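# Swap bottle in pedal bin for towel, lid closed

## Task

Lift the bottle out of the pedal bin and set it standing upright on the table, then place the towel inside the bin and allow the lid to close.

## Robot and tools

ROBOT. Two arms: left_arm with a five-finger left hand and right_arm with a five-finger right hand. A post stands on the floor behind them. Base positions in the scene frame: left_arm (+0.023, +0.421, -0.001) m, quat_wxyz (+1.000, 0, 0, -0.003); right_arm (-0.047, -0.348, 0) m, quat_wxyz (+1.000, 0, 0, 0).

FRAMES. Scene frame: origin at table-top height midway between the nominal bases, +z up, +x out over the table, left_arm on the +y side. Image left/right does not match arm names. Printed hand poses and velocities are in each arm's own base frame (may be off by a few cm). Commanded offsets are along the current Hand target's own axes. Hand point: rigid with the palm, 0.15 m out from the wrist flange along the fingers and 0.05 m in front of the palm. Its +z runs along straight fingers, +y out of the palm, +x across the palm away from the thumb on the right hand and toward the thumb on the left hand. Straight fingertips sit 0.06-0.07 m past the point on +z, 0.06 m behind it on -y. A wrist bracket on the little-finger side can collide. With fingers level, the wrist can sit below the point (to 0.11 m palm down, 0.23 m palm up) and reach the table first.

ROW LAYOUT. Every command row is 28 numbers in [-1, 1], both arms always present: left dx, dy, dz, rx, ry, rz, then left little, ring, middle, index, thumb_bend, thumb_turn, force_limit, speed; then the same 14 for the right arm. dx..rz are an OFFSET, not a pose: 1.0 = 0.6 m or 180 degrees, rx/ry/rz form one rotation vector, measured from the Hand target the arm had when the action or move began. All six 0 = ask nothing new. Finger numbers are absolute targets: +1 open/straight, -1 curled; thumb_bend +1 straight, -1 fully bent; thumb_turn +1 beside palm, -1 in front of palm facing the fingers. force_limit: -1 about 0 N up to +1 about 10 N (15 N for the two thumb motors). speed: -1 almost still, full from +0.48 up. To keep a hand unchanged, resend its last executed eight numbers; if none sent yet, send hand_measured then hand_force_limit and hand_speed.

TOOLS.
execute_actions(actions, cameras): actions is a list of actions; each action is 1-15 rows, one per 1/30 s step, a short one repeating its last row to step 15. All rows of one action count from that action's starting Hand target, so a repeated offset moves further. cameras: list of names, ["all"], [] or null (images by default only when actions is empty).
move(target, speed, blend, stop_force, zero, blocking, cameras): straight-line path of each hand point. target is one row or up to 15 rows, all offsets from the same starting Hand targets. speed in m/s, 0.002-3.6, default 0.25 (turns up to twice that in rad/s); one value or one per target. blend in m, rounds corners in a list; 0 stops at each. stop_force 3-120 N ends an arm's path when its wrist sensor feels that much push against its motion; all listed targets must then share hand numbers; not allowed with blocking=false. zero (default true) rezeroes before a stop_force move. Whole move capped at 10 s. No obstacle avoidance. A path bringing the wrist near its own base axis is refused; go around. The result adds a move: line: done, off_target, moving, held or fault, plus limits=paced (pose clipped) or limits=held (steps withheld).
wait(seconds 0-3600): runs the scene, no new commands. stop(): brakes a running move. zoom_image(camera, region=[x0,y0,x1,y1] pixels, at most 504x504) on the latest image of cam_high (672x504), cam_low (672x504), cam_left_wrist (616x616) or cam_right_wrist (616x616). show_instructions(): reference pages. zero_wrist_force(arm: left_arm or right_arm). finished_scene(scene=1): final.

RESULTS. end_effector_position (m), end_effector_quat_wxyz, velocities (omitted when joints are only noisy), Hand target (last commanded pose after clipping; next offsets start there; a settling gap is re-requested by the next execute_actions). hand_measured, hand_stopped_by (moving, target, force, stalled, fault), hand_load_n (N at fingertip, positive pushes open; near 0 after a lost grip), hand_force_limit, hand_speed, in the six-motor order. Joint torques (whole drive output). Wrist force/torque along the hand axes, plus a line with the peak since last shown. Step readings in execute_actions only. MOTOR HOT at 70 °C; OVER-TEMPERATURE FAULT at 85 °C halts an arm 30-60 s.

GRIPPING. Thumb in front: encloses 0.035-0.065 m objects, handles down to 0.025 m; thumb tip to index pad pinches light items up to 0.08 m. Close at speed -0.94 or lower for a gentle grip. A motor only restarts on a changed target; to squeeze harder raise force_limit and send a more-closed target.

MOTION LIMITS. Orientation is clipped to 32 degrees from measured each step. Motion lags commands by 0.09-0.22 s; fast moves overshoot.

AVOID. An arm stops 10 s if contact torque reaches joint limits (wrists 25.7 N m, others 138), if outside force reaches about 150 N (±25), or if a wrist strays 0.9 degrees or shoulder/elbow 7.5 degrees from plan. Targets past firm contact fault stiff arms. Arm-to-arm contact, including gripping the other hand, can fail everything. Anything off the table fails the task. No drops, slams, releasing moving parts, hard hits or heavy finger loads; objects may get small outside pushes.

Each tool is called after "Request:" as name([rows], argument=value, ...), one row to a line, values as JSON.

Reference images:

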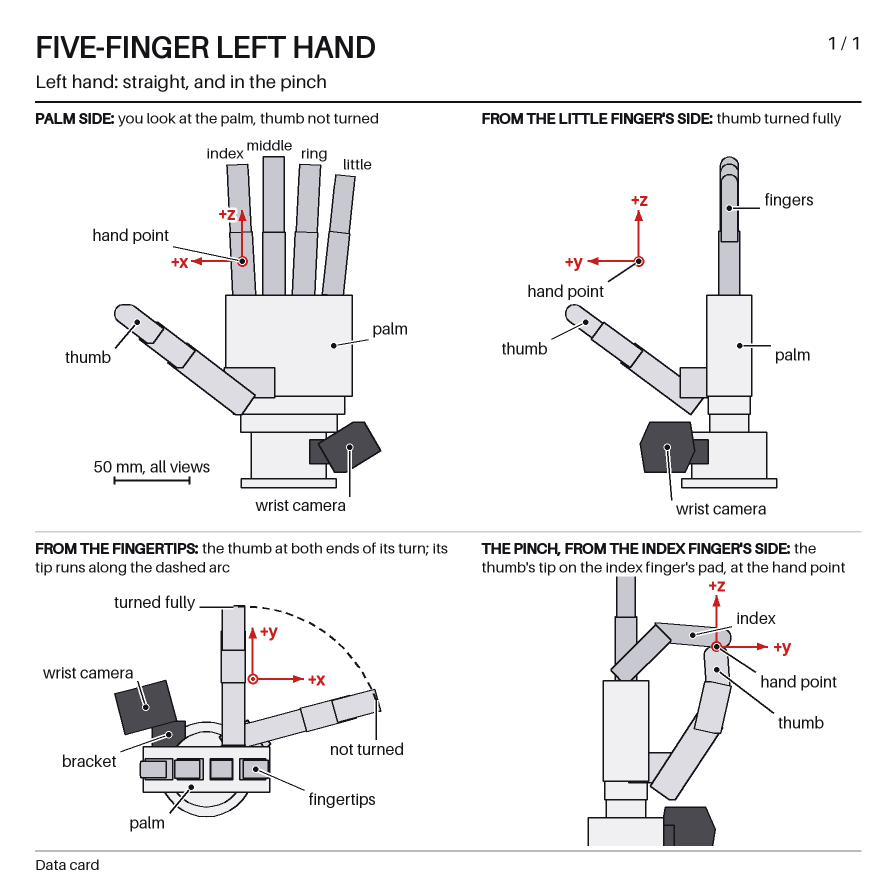

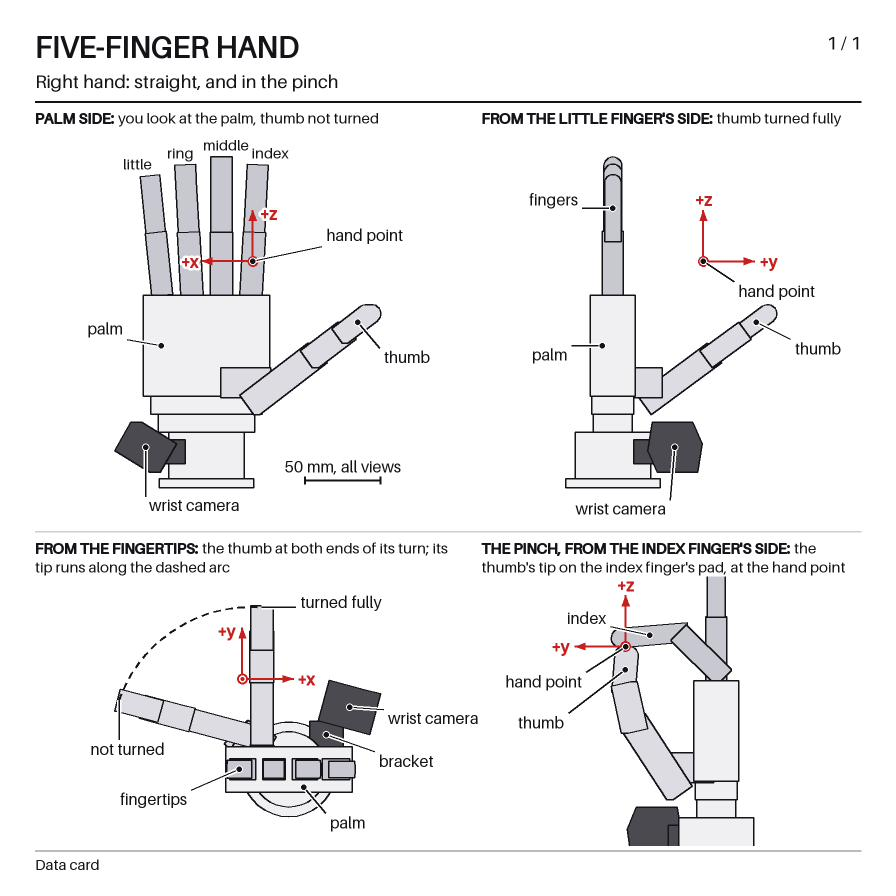

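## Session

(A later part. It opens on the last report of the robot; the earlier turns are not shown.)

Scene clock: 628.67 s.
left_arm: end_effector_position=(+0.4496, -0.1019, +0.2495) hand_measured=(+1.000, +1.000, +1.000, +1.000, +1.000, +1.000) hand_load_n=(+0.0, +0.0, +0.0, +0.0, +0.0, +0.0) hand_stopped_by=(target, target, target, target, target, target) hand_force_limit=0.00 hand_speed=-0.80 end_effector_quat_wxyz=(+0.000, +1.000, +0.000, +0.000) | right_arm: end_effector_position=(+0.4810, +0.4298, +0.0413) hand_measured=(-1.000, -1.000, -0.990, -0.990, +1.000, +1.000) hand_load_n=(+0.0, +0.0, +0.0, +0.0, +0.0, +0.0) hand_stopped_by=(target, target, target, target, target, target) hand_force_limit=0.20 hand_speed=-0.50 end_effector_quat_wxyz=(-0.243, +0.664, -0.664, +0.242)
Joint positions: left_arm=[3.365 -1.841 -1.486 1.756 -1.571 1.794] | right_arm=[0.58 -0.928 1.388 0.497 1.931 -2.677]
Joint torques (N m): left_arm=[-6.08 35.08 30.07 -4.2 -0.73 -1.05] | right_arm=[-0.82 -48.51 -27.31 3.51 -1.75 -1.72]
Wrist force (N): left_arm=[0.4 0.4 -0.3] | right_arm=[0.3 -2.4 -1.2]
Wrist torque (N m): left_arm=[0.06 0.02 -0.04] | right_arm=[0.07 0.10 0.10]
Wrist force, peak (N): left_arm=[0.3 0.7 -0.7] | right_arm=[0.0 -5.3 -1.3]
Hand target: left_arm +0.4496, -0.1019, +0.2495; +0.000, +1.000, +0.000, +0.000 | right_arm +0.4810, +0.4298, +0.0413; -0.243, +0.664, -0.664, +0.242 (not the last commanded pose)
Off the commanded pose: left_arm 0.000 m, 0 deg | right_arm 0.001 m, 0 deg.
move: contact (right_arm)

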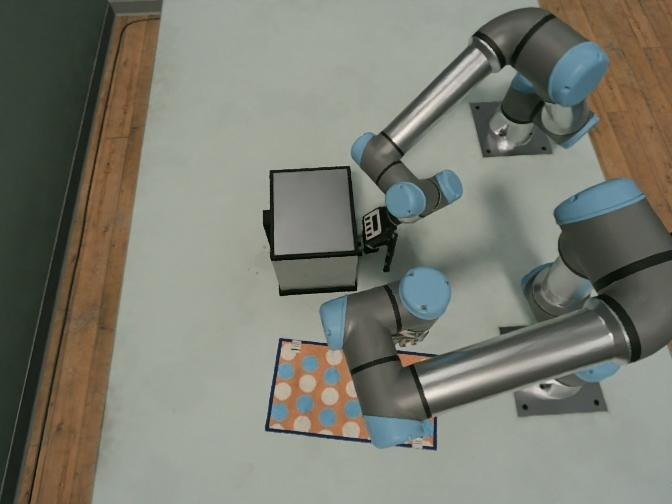

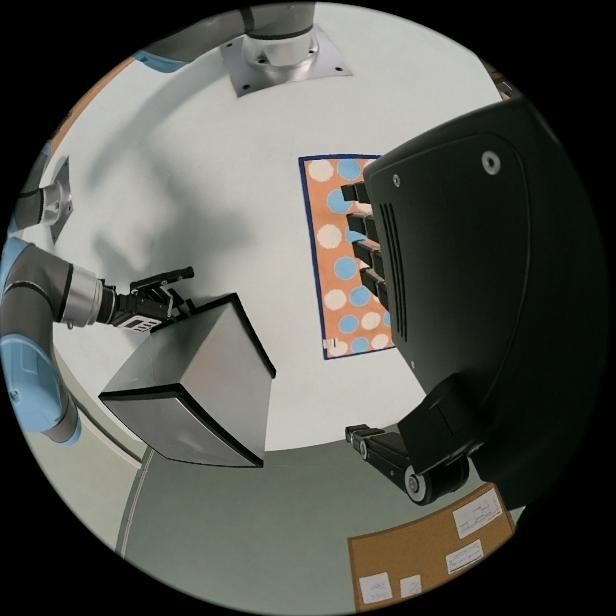

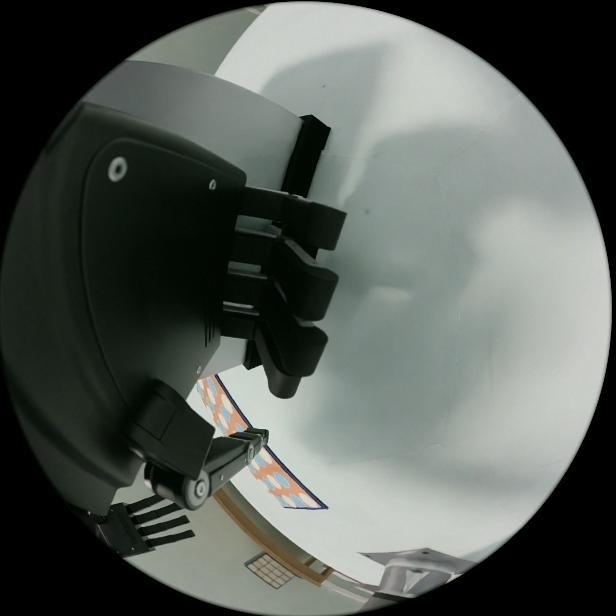

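Request:
move(target=[0,0,0,0,0,0,1,1,1,1,1,1,0,-0.8,0,0.0161,0.0192,0,0,0,-1,-1,-0.99,-0.99,1,1,0.2,-0.5], cameras=["cam_high", "cam_low", "cam_left_wrist","cam_right_wrist"], speed=0.02, stop_force=25)

Request:
zoom_image(camera="cam_left_wrist", region=[0, 220, 240, 440])

Scene clock: 646.03 s.
left_arm: end_effector_position=(+0.4496, -0.1019, +0.2495) hand_measured=(+1.000, +1.000, +1.000, +1.000, +1.000, +1.000) hand_load_n=(+0.0, +0.0, +0.0, -0.5, +0.0, +0.0) hand_stopped_by=(target, target, target, target, target, target) hand_force_limit=0.00 hand_speed=-0.80 end_effector_quat_wxyz=(+0.000, +1.000, +0.000, +0.000) | right_arm: end_effector_position=(+0.4810, +0.4299, +0.0262) hand_measured=(-1.000, -1.000, -0.990, -0.990, +1.000, +1.000) hand_load_n=(+0.0, -0.5, +0.0, -0.5, +0.0, +0.0) hand_stopped_by=(target, target, target, target, target, target) hand_force_limit=0.20 hand_speed=-0.50 end_effector_quat_wxyz=(-0.243, +0.664, -0.664, +0.242)
Joint positions: left_arm=[3.365 -1.841 -1.486 1.756 -1.571 1.794] | right_arm=[0.58 -0.912 1.402 0.467 1.931 -2.677]
Joint torques (N m): left_arm=[-5.9 34.08 30.57 -4.15 -0.73 -1.1] | right_arm=[-1.61 -31.43 -2.29 -0.85 -1.79 -1.27]
Wrist force (N): left_arm=[0.2 0.4 -0.4] | right_arm=[0.3 -1.0 -3.5]
Wrist torque (N m): left_arm=[0.08 0.05 -0.06] | right_arm=[0.25 0.18 0.15]
Wrist force, peak (N): left_arm=[0.4 0.7 -0.6] | right_arm=[2.2 -6.4 -2.4]
Hand target: left_arm +0.4496, -0.1019, +0.2495; +0.000, +1.000, +0.000, +0.000 | right_arm +0.4810, +0.4299, +0.0262; -0.243, +0.664, -0.664, +0.242
Off the commanded pose: left_arm 0.000 m, 0 deg | right_arm 0.000 m, 0 deg.
move: done

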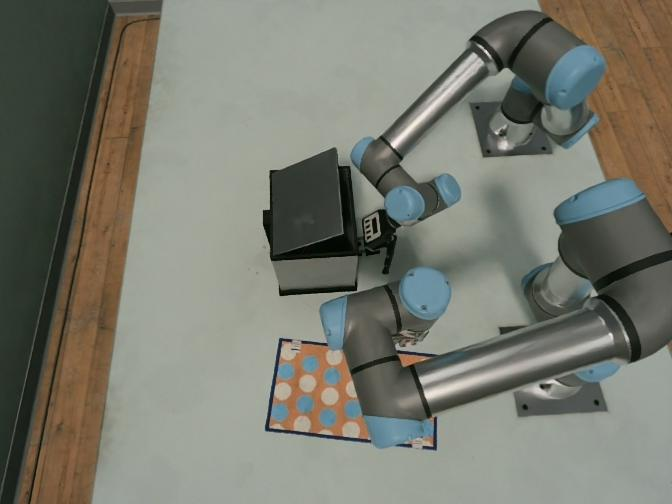

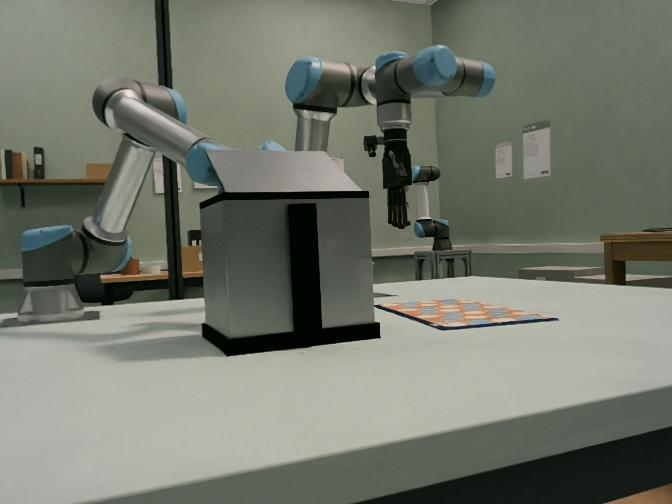

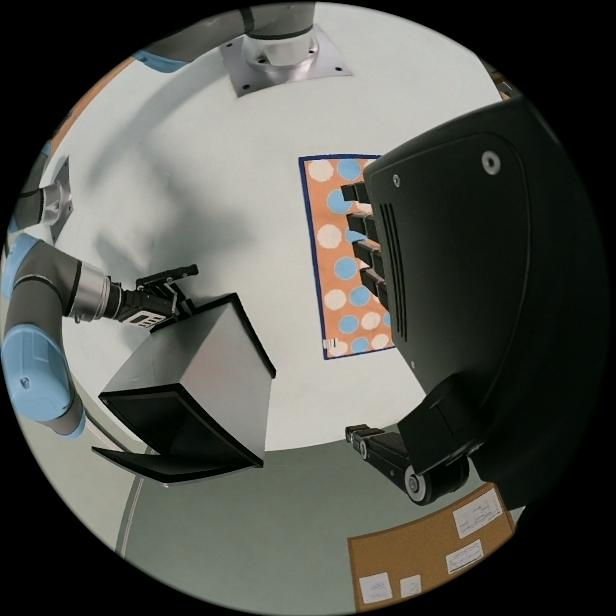

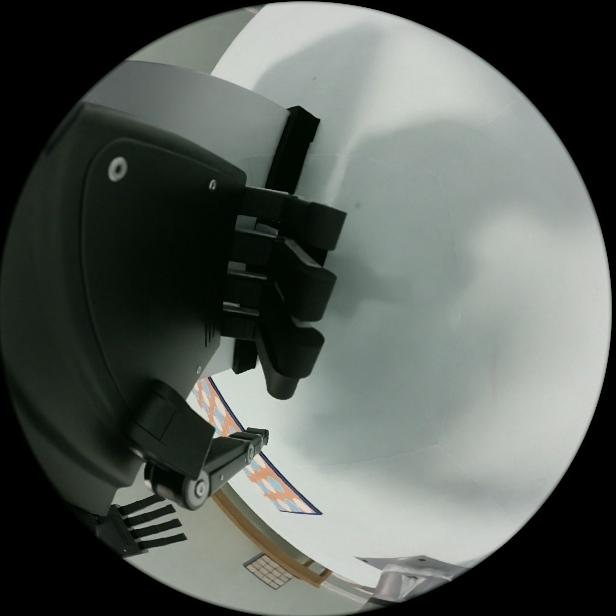

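Scaled by 2.100 from the camera's image (finer frame: 880x880).

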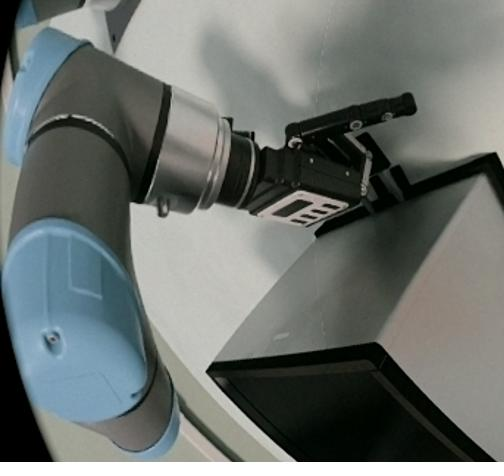

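Request:
move(target=[0,0,0,0,0,0,1,1,1,1,1,1,0,-0.8,0,0.0129,0.0153,0,0,0,-1,-1,-0.99,-0.99,1,1,0.2,-0.5], cameras=["cam_high", "cam_low", "cam_left_wrist","cam_right_wrist"], speed=0.02, stop_force=25)

Scene clock: 654.80 s.
left_arm: end_effector_position=(+0.4496, -0.1019, +0.2495) hand_measured=(+1.000, +1.000, +1.000, +1.000, +1.000, +1.000) hand_load_n=(+0.0, +0.0, +0.0, +0.0, +0.0, +0.0) hand_stopped_by=(target, target, target, target, target, target) hand_force_limit=0.00 hand_speed=-0.80 end_effector_quat_wxyz=(+0.000, +1.000, +0.000, +0.000) | right_arm: end_effector_position=(+0.4810, +0.4299, +0.0142) hand_measured=(-1.000, -1.000, -0.990, -0.990, +1.000, +1.000) hand_load_n=(+0.0, -0.5, +0.0, -1.0, +0.0, +0.0) hand_stopped_by=(target, target, target, target, target, target) hand_force_limit=0.20 hand_speed=-0.50 end_effector_quat_wxyz=(-0.243, +0.664, -0.664, +0.242)
Joint positions: left_arm=[3.365 -1.841 -1.486 1.756 -1.571 1.794] | right_arm=[0.58 -0.898 1.413 0.442 1.931 -2.677]
Joint torques (N m): left_arm=[-6.25 33.88 30.44 -4.04 -0.65 -1.06] | right_arm=[-0.75 -32.81 -3.36 -0.95 -1.03 -0.29]
Wrist force (N): left_arm=[0.2 0.6 -0.3] | right_arm=[0.3 0.6 -2.5]
Wrist torque (N m): left_arm=[0.10 0.04 -0.06] | right_arm=[0.31 0.16 0.19]
Wrist force, peak (N): left_arm=[0.6 0.5 -0.6] | right_arm=[0.2 -1.6 -4.0]
Hand target: left_arm +0.4496, -0.1019, +0.2495; +0.000, +1.000, +0.000, +0.000 | right_arm +0.4810, +0.4299, +0.0142; -0.243, +0.664, -0.664, +0.242
Off the commanded pose: left_arm 0.000 m, 0 deg | right_arm 0.000 m, 0 deg.
move: done

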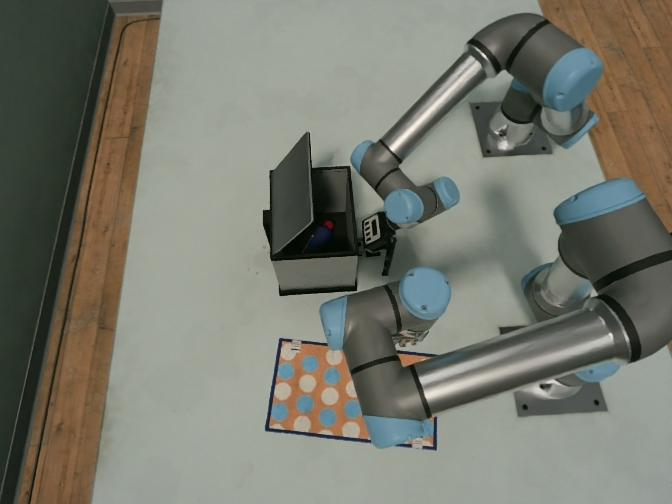

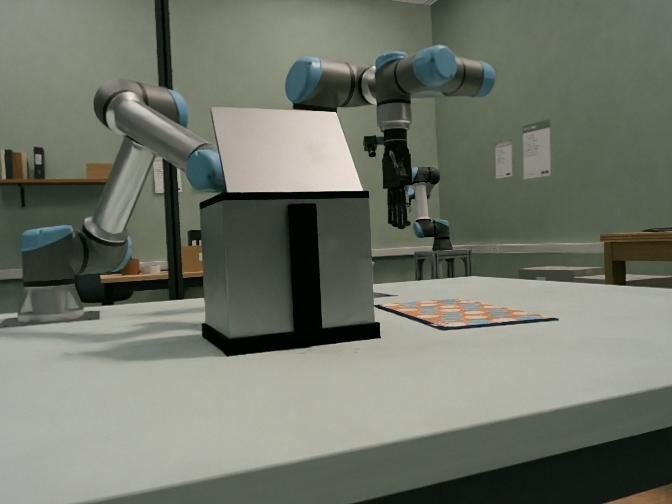

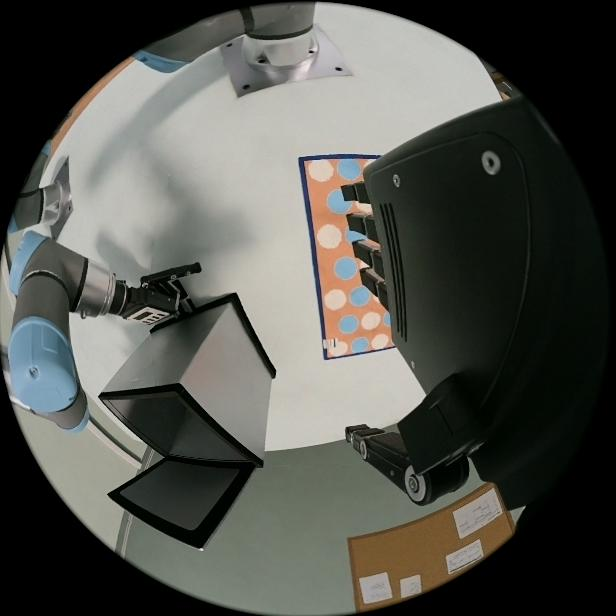

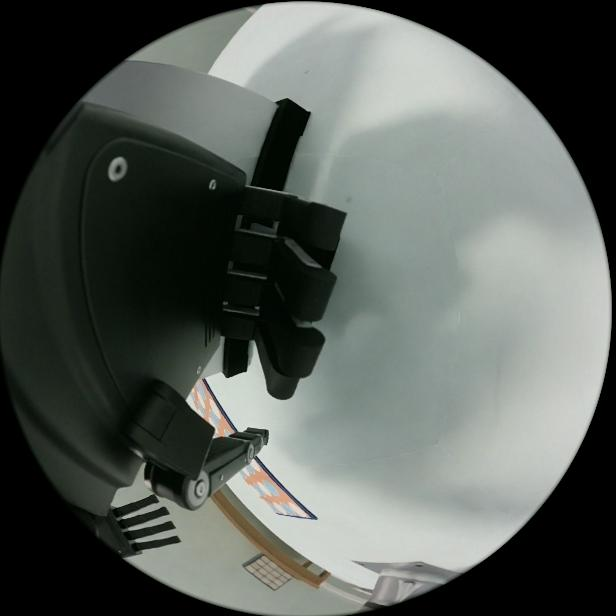

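Request:
move(target=[0,0,0,0,0,0,1,1,1,1,1,1,0,-0.8,0,0.0107,0.0128,0,0,0,-1,-1,-0.99,-0.99,1,1,0.2,-0.5], cameras=["cam_high", "cam_low", "cam_left_wrist","cam_right_wrist"], speed=0.02, stop_force=25)

Request:
zoom_image(camera="cam_high", region=[240, 110, 420, 310])

Scene clock: 663.07 s.
left_arm: end_effector_position=(+0.4496, -0.1019, +0.2495) hand_measured=(+1.000, +1.000, +1.000, +1.000, +1.000, +1.000) hand_load_n=(+0.0, +0.0, +0.0, +0.0, +0.0, +0.0) hand_stopped_by=(target, target, target, target, target, target) hand_force_limit=0.00 hand_speed=-0.80 end_effector_quat_wxyz=(+0.000, +1.000, +0.000, +0.000) | right_arm: end_effector_position=(+0.4811, +0.4299, +0.0059) hand_measured=(-1.000, -1.000, -0.990, -0.990, +1.000, +1.000) hand_load_n=(+0.0, -1.5, +0.0, -3.5, +0.0, +0.0) hand_stopped_by=(target, target, target, target, target, target) hand_force_limit=0.20 hand_speed=-0.50 end_effector_quat_wxyz=(-0.243, +0.664, -0.664, +0.242)
Joint positions: left_arm=[3.365 -1.841 -1.486 1.756 -1.571 1.794] | right_arm=[0.58 -0.888 1.42 0.425 1.931 -2.677]
Joint torques (N m): left_arm=[-6.06 32.5 29.97 -4.13 -0.69 -1.27] | right_arm=[2.36 -37.31 -20.3 3.26 1.28 1.06]
Wrist force (N): left_arm=[0.4 0.6 -0.4] | right_arm=[1.1 -15.0 -16.9]
Wrist torque (N m): left_arm=[0.10 0.02 -0.05] | right_arm=[0.04 0.43 -0.17]
Wrist force, peak (N): left_arm=[0.4 0.6 -0.7] | right_arm=[1.2 -20.7 -24.3]
Hand target: left_arm +0.4496, -0.1019, +0.2495; +0.000, +1.000, +0.000, +0.000 | right_arm +0.4811, +0.4299, +0.0059; -0.243, +0.664, -0.664, +0.242 (not the last commanded pose)
Off the commanded pose: left_arm 0.000 m, 0 deg | right_arm 0.002 m, 0 deg.
move: contact (right_arm)

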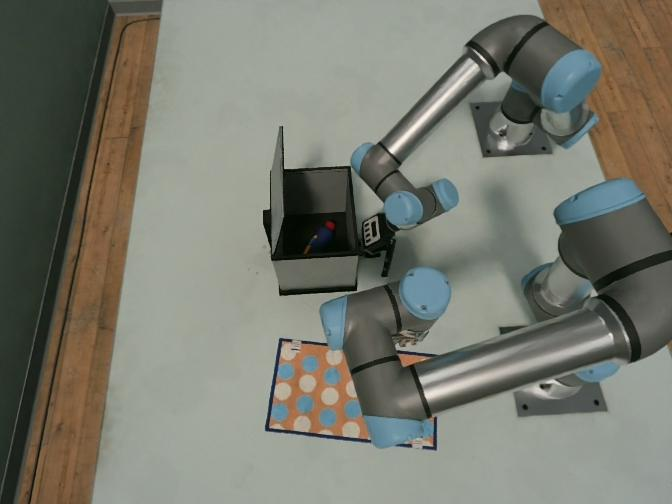

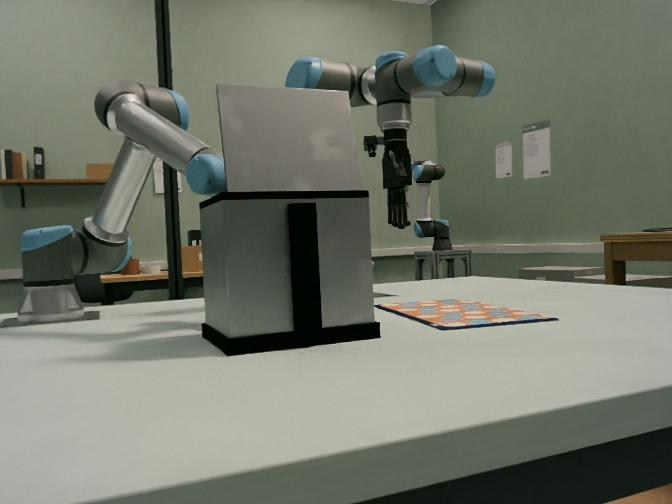

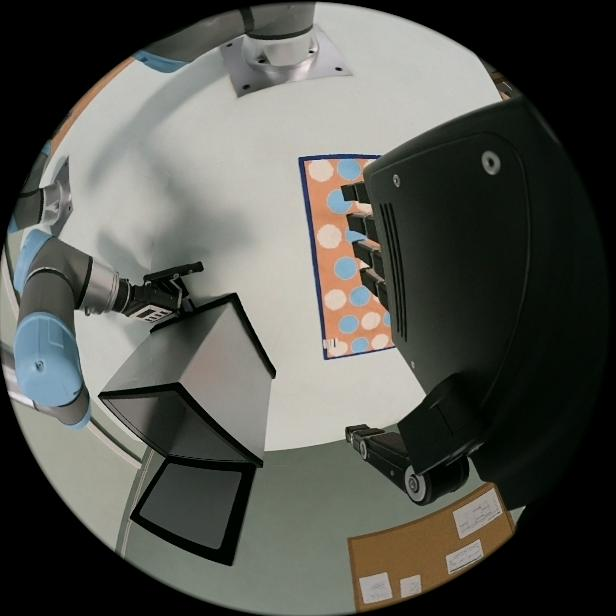

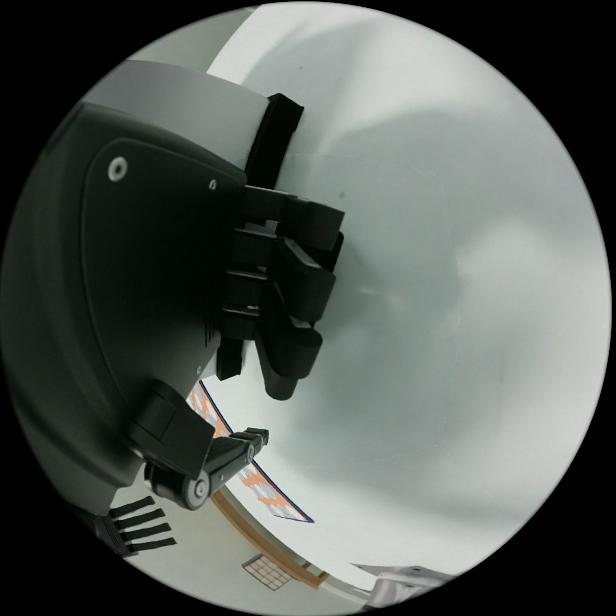

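Scaled by 2.520 from the camera's image (finer frame: 960x720).

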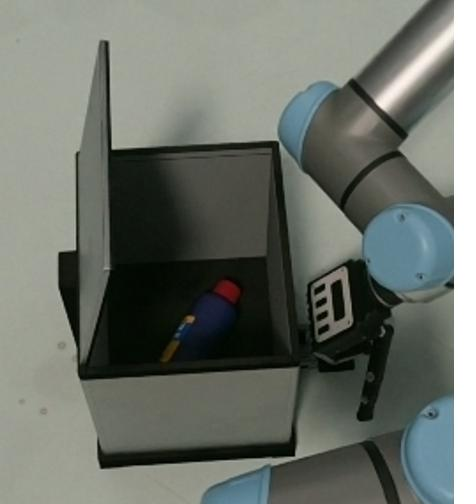

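Request:
move(target=[0.128,0.448,-0.283,0,0,0,1,1,1,1,1,1,0,-0.8,0,-0.0032,-0.0038,0,0,0,-1,-1,-0.99,-0.99,1,1,0.2,-0.5], cameras=["cam_high", "cam_low", "cam_left_wrist"], speed=0.2)

Request:
zoom_image(camera="cam_left_wrist", region=[120, 120, 480, 480])

Scene clock: 685.87 s.
left_arm: end_effector_position=(+0.5252, -0.3698, +0.4182) hand_measured=(+1.000, +1.000, +1.000, +1.000, +1.000, +1.000) hand_load_n=(+0.0, +0.0, +0.0, +0.0, +0.0, +0.0) hand_stopped_by=(target, target, target, target, target, target) hand_force_limit=0.00 hand_speed=-0.80 end_effector_quat_wxyz=(+0.036, +0.999, +0.008, +0.038) | right_arm: end_effector_position=(+0.4811, +0.4299, +0.0088) hand_measured=(-1.000, -1.000, -0.990, -0.990, +1.000, +1.000) hand_load_n=(+0.0, +0.0, +0.0, +0.0, +0.0, +0.0) hand_stopped_by=(target, target, target, target, target, target) hand_force_limit=0.20 hand_speed=-0.50 end_effector_quat_wxyz=(-0.243, +0.664, -0.664, +0.242)
Joint positions: left_arm=[2.83 -2.455 -0.035 1.015 -1.527 1.242] | right_arm=[0.58 -0.892 1.417 0.431 1.931 -2.677]
Joint torques (N m): left_arm=[6.36 42.46 26.45 -0.54 2.04 -1.5] | right_arm=[2.37 -50.43 -28.03 3.35 0.8 0.65]
Wrist force (N): left_arm=[0.4 0.2 -0.6] | right_arm=[1.0 0.6 -0.3]
Wrist torque (N m): left_arm=[0.03 0.01 -0.06] | right_arm=[0.20 0.02 0.21]
Wrist force, peak (N): left_arm=[0.2 1.0 -0.9] | right_arm=[1.1 -15.0 -17.4]
Hand target: left_arm +0.5265, -0.3706, +0.4194; +0.000, +1.000, +0.000, +0.000 | right_arm +0.4811, +0.4299, +0.0088; -0.243, +0.664, -0.664, +0.242
Off the commanded pose: left_arm 0.002 m, 6 deg | right_arm 0.000 m, 0 deg.
elbow stopped short (left arm): the move would have taken joint 3 (elbow) straighter than the controller allows.
move: off_target (left_arm)

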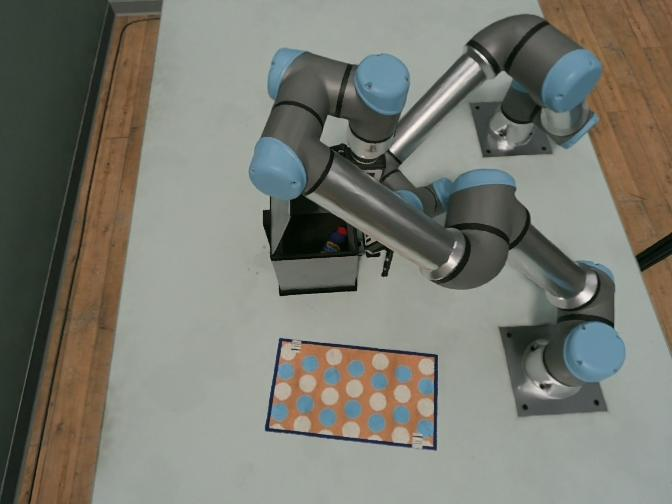

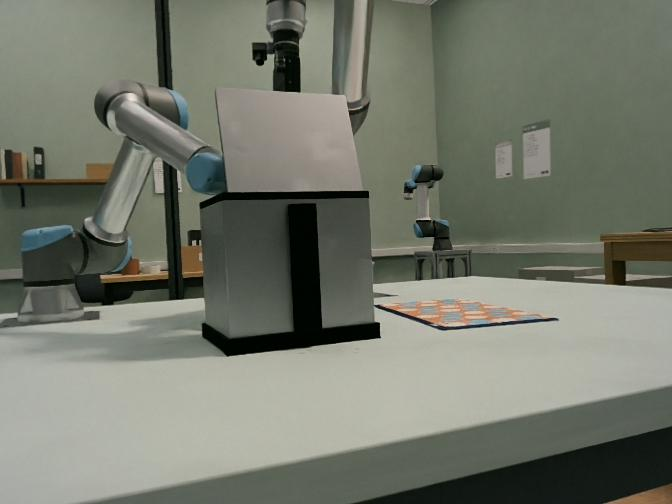

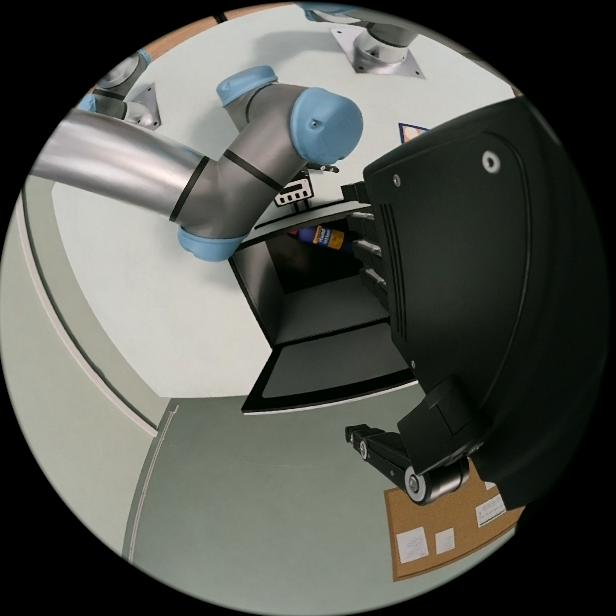

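Scaled by 1.400 from the camera's image (finer frame: 880x880).

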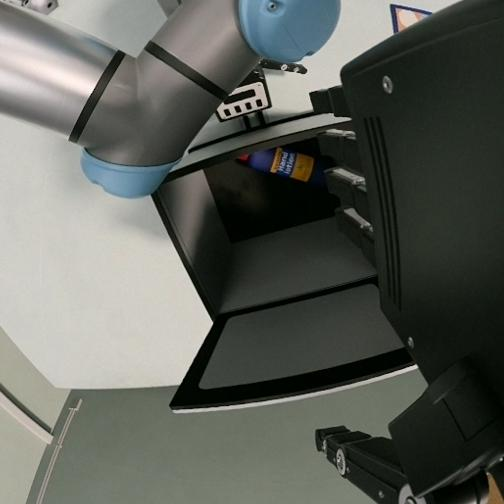

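Request:
zoom_image(camera="cam_high", region=[240, 110, 420, 310])

Request:
zoom_image(camera="cam_left_wrist", region=[220, 160, 400, 340])

Scaled by 2.520 from the camera's image (finer frame: 960x720).

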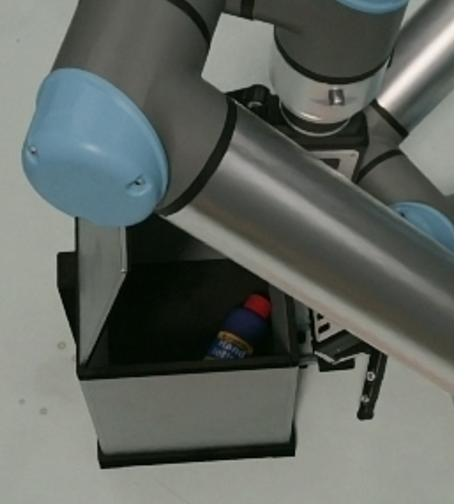

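Scaled by 2.800 from the camera's image (finer frame: 880x880).

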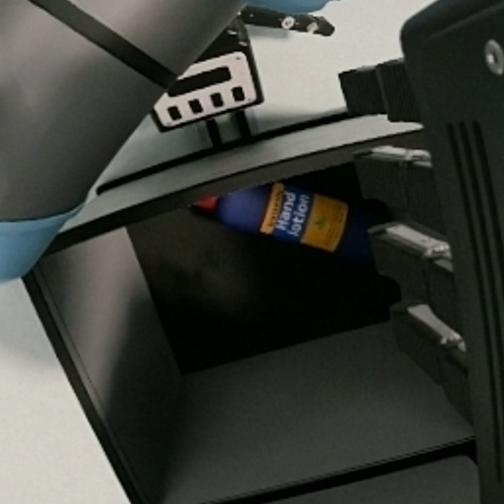

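Request:
move(target=[-0.1275,-0.451,0.1157,0,0,0,1,1,1,1,1,1,0,-0.8,0,0,0,0,0,0,-1,-1,-0.99,-0.99,1,1,0.2,-0.5], cameras=["cam_high"], speed=0.2)

Scene clock: 927.67 s.
left_arm: end_effector_position=(+0.4499, -0.1001, +0.3499) hand_measured=(+1.000, +1.000, +1.000, +1.000, +1.000, +1.000) hand_load_n=(+0.0, +0.0, +0.0, +0.0, +0.0, +0.0) hand_stopped_by=(target, target, target, target, target, target) hand_force_limit=0.00 hand_speed=-0.80 end_effector_quat_wxyz=(+0.000, +1.000, +0.000, +0.000) | right_arm: end_effector_position=(+0.4811, +0.4299, +0.0088) hand_measured=(-1.000, -1.000, -0.990, -0.990, +1.000, +1.000) hand_load_n=(+0.0, +0.0, +0.0, +0.0, +0.0, +0.0) hand_stopped_by=(target, target, target, target, target, target) hand_force_limit=0.20 hand_speed=-0.50 end_effector_quat_wxyz=(-0.243, +0.664, -0.664, +0.242)
Joint positions: left_arm=[3.369 -1.828 -1.246 1.502 -1.571 1.798] | right_arm=[0.58 -0.892 1.417 0.431 1.931 -2.677]
Joint torques (N m): left_arm=[5.86 37.09 5.85 -0.85 1.96 1.78] | right_arm=[-0.3 -50.75 -27.86 3.23 0.35 -0.04]
Wrist force (N): left_arm=[0.3 0.3 -0.4] | right_arm=[0.8 0.8 -0.3]
Wrist torque (N m): left_arm=[0.05 0.02 -0.23] | right_arm=[0.22 0.05 0.20]
Wrist force, peak (N): left_arm=[0.5 1.3 -0.8] | right_arm=[1.3 0.9 -0.3]
Hand target: left_arm +0.4499, -0.1000, +0.3499; +0.000, +1.000, +0.000, +0.000 | right_arm +0.4811, +0.4299, +0.0088; -0.243, +0.664, -0.664, +0.242
Off the commanded pose: left_arm 0.000 m, 0 deg | right_arm 0.000 m, 0 deg.
move: done

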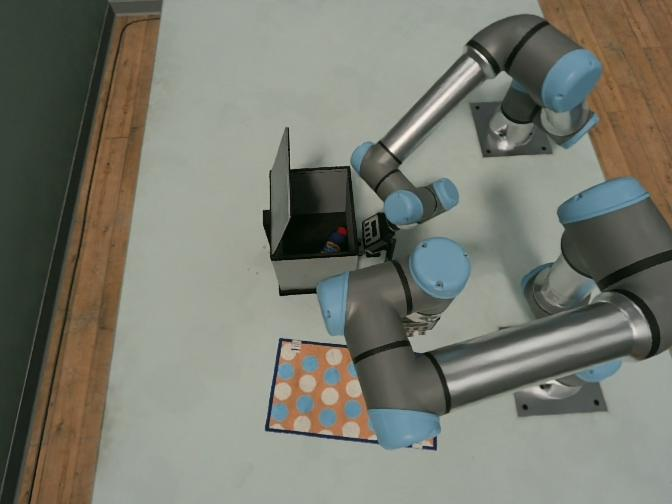

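Request:
move([
  [0.0465,0.2015,-0.1238,-0.1759,0.0406,0,1,1,1,1,1,1,0,-0.8,0,0,0,0,0,0,-1,-1,-0.99,-0.99,1,1,0.2,-0.5],
  [0.0708,0.3065,-0.3393,-0.3517,0.0813,0,1,1,1,1,1,1,0,-0.8,0,0,0,0,0,0,-1,-1,-0.99,-0.99,1,1,0.2,-0.5],
  [0.0653,0.2825,-0.579,-0.5276,0.1219,0,1,1,1,1,1,1,0,-0.8,0,0,0,0,0,0,-1,-1,-0.99,-0.99,1,1,0.2,-0.5],
  [0.0315,0.1365,-0.768,-0.7034,0.1625,0,1,1,1,1,1,1,0,-0.8,0,0,0,0,0,0,-1,-1,-0.99,-0.99,1,1,0.2,-0.5],
], cameras=["cam_high", "cam_low"], speed=0.3, blend=0.02)

Scene clock: 943.10 s.
left_arm: end_effector_position=(+0.4691, -0.1818, +0.8107) hand_measured=(+1.000, +1.000, +1.000, +1.000, +1.000, +1.000) hand_load_n=(+0.0, +0.0, +0.0, +0.0, +0.0, +0.0) hand_stopped_by=(target, target, target, target, target, target) hand_force_limit=0.00 hand_speed=-0.80 end_effector_quat_wxyz=(+0.883, +0.423, +0.000, +0.204) | right_arm: end_effector_position=(+0.4811, +0.4299, +0.0088) hand_measured=(-1.000, -1.000, -0.990, -0.990, +1.000, +1.000) hand_load_n=(+0.0, +0.0, +0.0, +0.0, -0.5, +0.0) hand_stopped_by=(target, target, target, target, target, target) hand_force_limit=0.20 hand_speed=-0.50 end_effector_quat_wxyz=(-0.243, +0.664, -0.664, +0.242)
Joint positions: left_arm=[3.369 -1.827 -1.248 1.504 0.697 1.797] | right_arm=[0.58 -0.892 1.417 0.431 1.931 -2.677]
Joint torques (N m): left_arm=[-7.97 23.38 30.47 -4.32 3.16 1.69] | right_arm=[-3.74 -50.58 -27.9 3.36 -0.85 -1.02]
Wrist force (N): left_arm=[0.6 -1.0 -1.3] | right_arm=[0.9 0.8 -0.2]
Wrist torque (N m): left_arm=[-0.03 -0.19 -0.08] | right_arm=[0.22 0.03 0.21]
Wrist force, peak (N): left_arm=[0.9 -1.3 -2.0] | right_arm=[1.2 0.8 -0.5]
Hand target: left_arm +0.4691, -0.1818, +0.8107; +0.883, +0.423, +0.000, +0.204 | right_arm +0.4811, +0.4299, +0.0088; -0.243, +0.664, -0.664, +0.242
Off the commanded pose: left_arm 0.000 m, 0 deg | right_arm 0.000 m, 0 deg.
move: done

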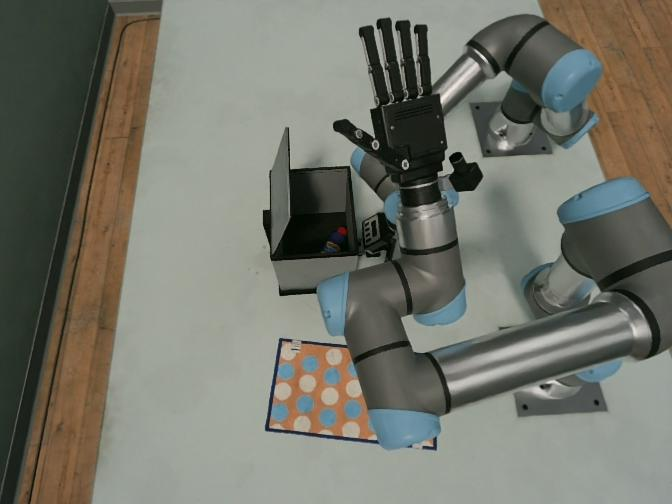

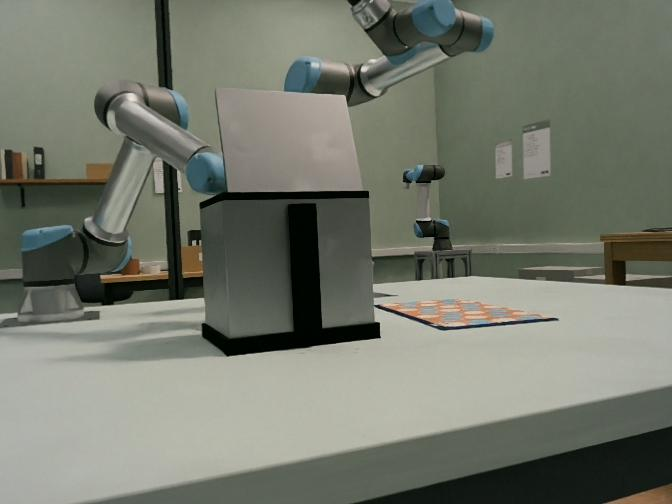

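Request:
move([
  [0.193,-0.0271,0.0143,0.0241,0.1044,-0.1277,1,1,1,1,1,1,0,-0.8,0,0,0,0,0,0,-1,-1,-0.99,-0.99,1,1,0.2,-0.5],
  [0.3542,-0.1257,-0.0359,0.0482,0.2087,-0.2553,1,1,1,1,1,1,0,-0.8,0,0,0,0,0,0,-1,-1,-0.99,-0.99,1,1,0.2,-0.5],
  [0.4403,-0.2692,-0.137,0.0723,0.3131,-0.383,1,1,1,1,1,1,0,-0.8,0,0,0,0,0,0,-1,-1,-0.99,-0.99,1,1,0.2,-0.5],
  [0.4283,-0.419,-0.2618,0.0964,0.4174,-0.5107,1,1,1,1,1,1,0,-0.8,0,0,0,0,0,0,-1,-1,-0.99,-0.99,1,1,0.2,-0.5],
  [0.3213,-0.5353,-0.3772,0.1205,0.5217,-0.6383,1,1,1,1,1,1,0,-0.8,0,0,0,0,0,0,-1,-1,-0.99,-0.99,1,1,0.2,-0.5],
  [0.18,-0.5833,-0.4432,0.1406,0.6087,-0.7447,1,1,1,1,1,1,0,-0.8,0,0,0,0,0,0,-1,-1,-0.99,-0.99,1,1,0.2,-0.5],
], cameras=["cam_high", "cam_low"], speed=0.3, blend=0.02)

Scene clock: 1001.77 s.
left_arm: end_effector_position=(+0.6480, -0.1400, +0.3971) hand_measured=(+1.000, +1.000, +1.000, +1.000, +1.000, +1.000) hand_load_n=(-0.5, +0.0, +0.0, +0.0, +0.0, +0.0) hand_stopped_by=(target, target, target, target, target, target) hand_force_limit=0.00 hand_speed=-0.80 end_effector_quat_wxyz=(+0.134, +0.018, +0.906, -0.402) | right_arm: end_effector_position=(+0.4811, +0.4299, +0.0088) hand_measured=(-1.000, -1.000, -0.990, -0.990, +1.000, +1.000) hand_load_n=(+0.0, +0.0, +0.0, +0.0, +0.0, +0.0) hand_stopped_by=(target, target, target, target, target, target) hand_force_limit=0.20 hand_speed=-0.50 end_effector_quat_wxyz=(-0.243, +0.664, -0.664, +0.242)
Joint positions: left_arm=[3.369 -1.826 -1.248 -1.552 0.699 1.799] | right_arm=[0.58 -0.892 1.417 0.431 1.931 -2.677]
Joint torques (N m): left_arm=[7.03 27.86 35.66 1.17 -1.4 1.82] | right_arm=[-5.41 -51.76 -28.04 3.16 -1.69 -1.71]
Wrist force (N): left_arm=[-0.6 1.0 0.0] | right_arm=[0.9 0.6 -0.3]
Wrist torque (N m): left_arm=[0.26 0.14 -0.30] | right_arm=[0.19 0.03 0.20]
Wrist force, peak (N): left_arm=[0.8 -1.4 -1.8] | right_arm=[1.1 1.1 -0.3]
Hand target: left_arm +0.6480, -0.1400, +0.3971; +0.133, +0.018, +0.906, -0.402 | right_arm +0.4811, +0.4299, +0.0088; -0.243, +0.664, -0.664, +0.242
Off the commanded pose: left_arm 0.000 m, 0 deg | right_arm 0.000 m, 0 deg.
move: done

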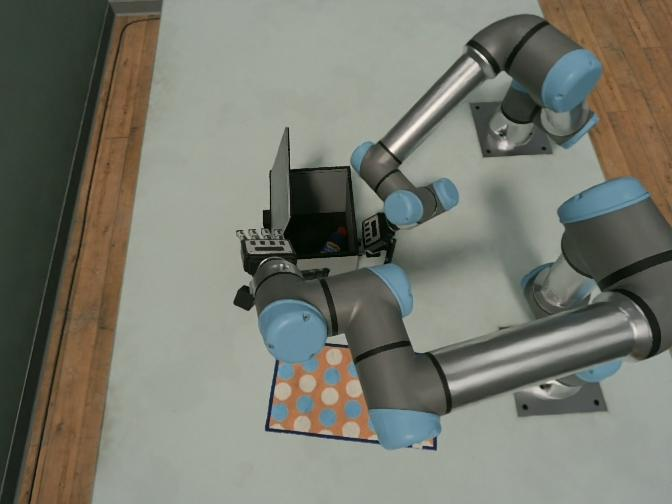

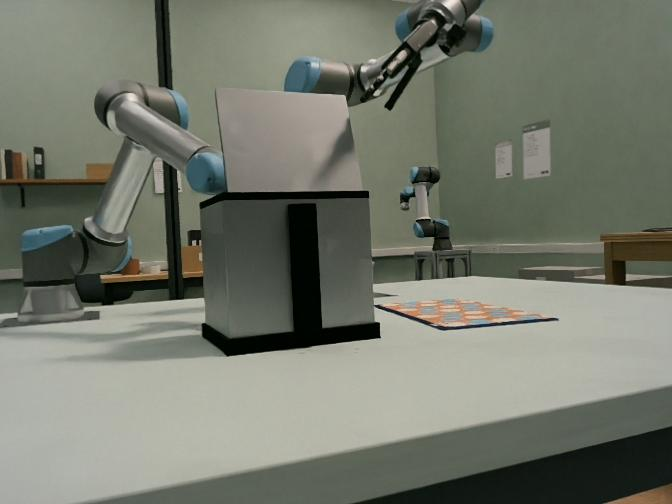

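Request:
move([
  [0.206,-0.0633,-0.1227,-0.2763,-0.1382,-0.4765,1,1,1,1,1,1,0,-0.8,0,0,0,0,0,0,-1,-1,-0.99,-0.99,1,1,0.2,-0.5],
  [0.2397,-0.3675,0.2072,-0.2763,-0.1382,-0.4765,1,1,1,1,1,1,0,-0.8,0,0,0,0,0,0,-1,-1,-0.99,-0.99,1,1,0.2,-0.5],
  [0.2177,-0.2628,0.306,-0.2763,-0.1382,-0.4765,1,1,1,1,1,1,0,-0.8,0,0,0,0,0,0,-1,-1,-0.99,-0.99,1,1,0.2,-0.5],
], cameras=["all"], speed=0.25, blend=[0, 0.02, 0])

Request:
zoom_image(camera="cam_left_wrist", region=[150, 150, 470, 470])

Scene clock: 1064.90 s.
left_arm: end_effector_position=(+0.5416, -0.3909, +0.3601) hand_measured=(+1.000, +1.000, +1.000, +1.000, +1.000, +1.000) hand_load_n=(+0.0, +0.0, +0.0, +0.0, +0.0, +0.0) hand_stopped_by=(target, target, target, target, target, target) hand_force_limit=0.00 hand_speed=-0.80 end_effector_quat_wxyz=(+0.000, +0.707, -0.708, +0.000) | right_arm: end_effector_position=(+0.4811, +0.4299, +0.0088) hand_measured=(-1.000, -1.000, -0.990, -0.990, +1.000, +1.000) hand_load_n=(+0.0, +0.0, +0.0, +0.0, +0.0, +0.0) hand_stopped_by=(target, target, target, target, target, target) hand_force_limit=0.20 hand_speed=-0.50 end_effector_quat_wxyz=(-0.243, +0.664, -0.664, +0.242)
Joint positions: left_arm=[2.794 -2.071 -0.879 -1.763 1.57 -0.346] | right_arm=[0.58 -0.892 1.417 0.431 1.931 -2.677]
Joint torques (N m): left_arm=[6.35 36.7 10.36 4.19 -2.15 1.81] | right_arm=[-6.27 -49.45 -26.99 3.27 -1.95 -1.75]
Wrist force (N): left_arm=[0.3 0.2 -0.6] | right_arm=[1.2 0.9 -0.2]
Wrist torque (N m): left_arm=[0.04 0.02 -0.25] | right_arm=[0.23 -0.01 0.23]
Wrist force, peak (N): left_arm=[1.5 0.7 -1.8] | right_arm=[1.1 1.1 -0.2]
Hand target: left_arm +0.5416, -0.3909, +0.3600; +0.000, +0.707, -0.708, +0.000 | right_arm +0.4811, +0.4299, +0.0088; -0.243, +0.664, -0.664, +0.242
Off the commanded pose: left_arm 0.000 m, 0 deg | right_arm 0.000 m, 0 deg.
move: done

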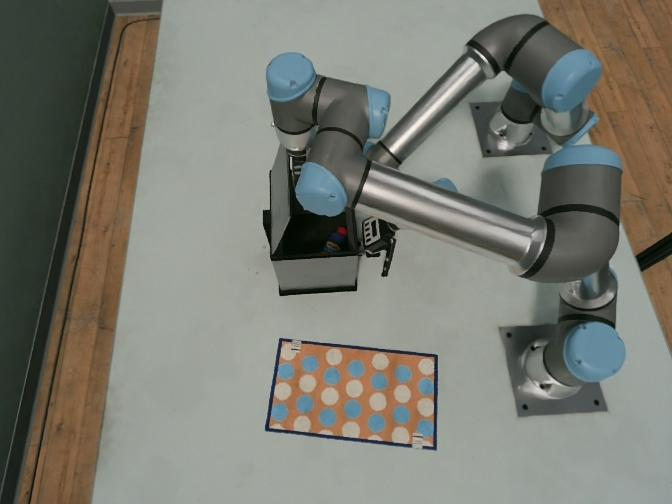

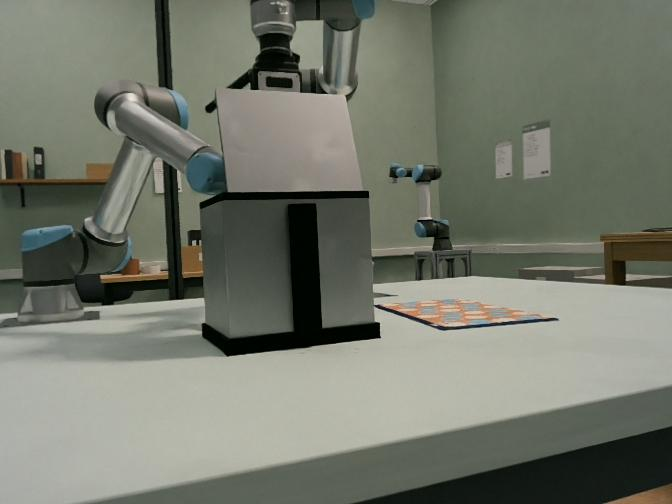

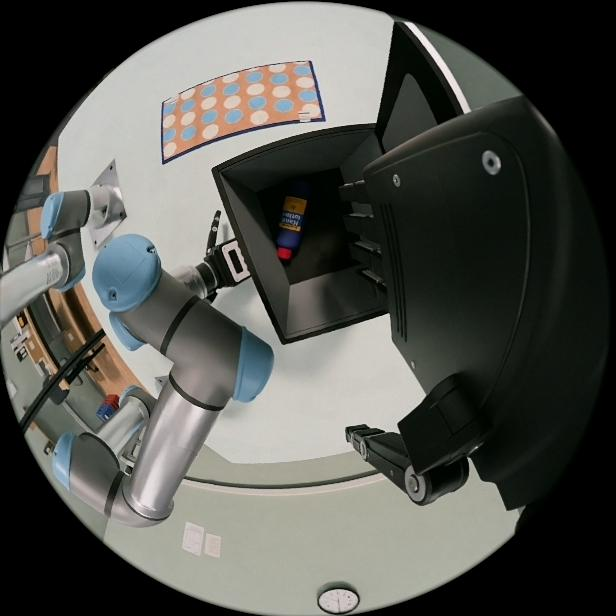

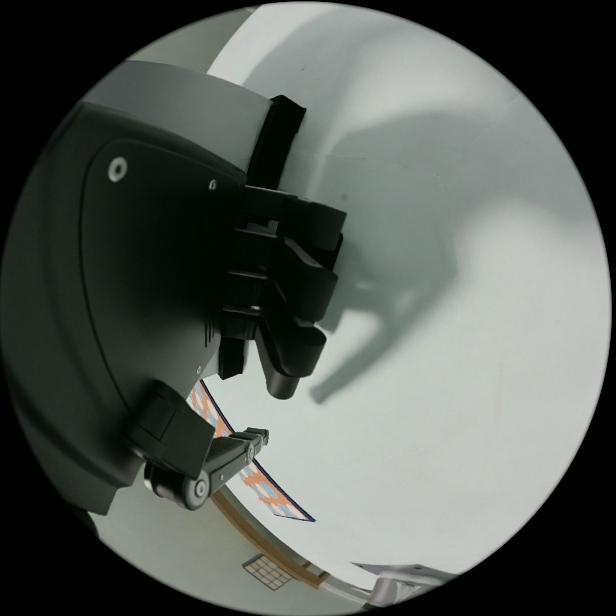

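Scaled by 1.575 from the camera's image (finer frame: 880x880).

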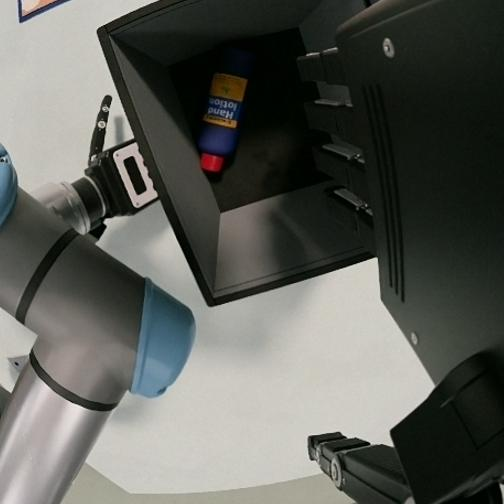

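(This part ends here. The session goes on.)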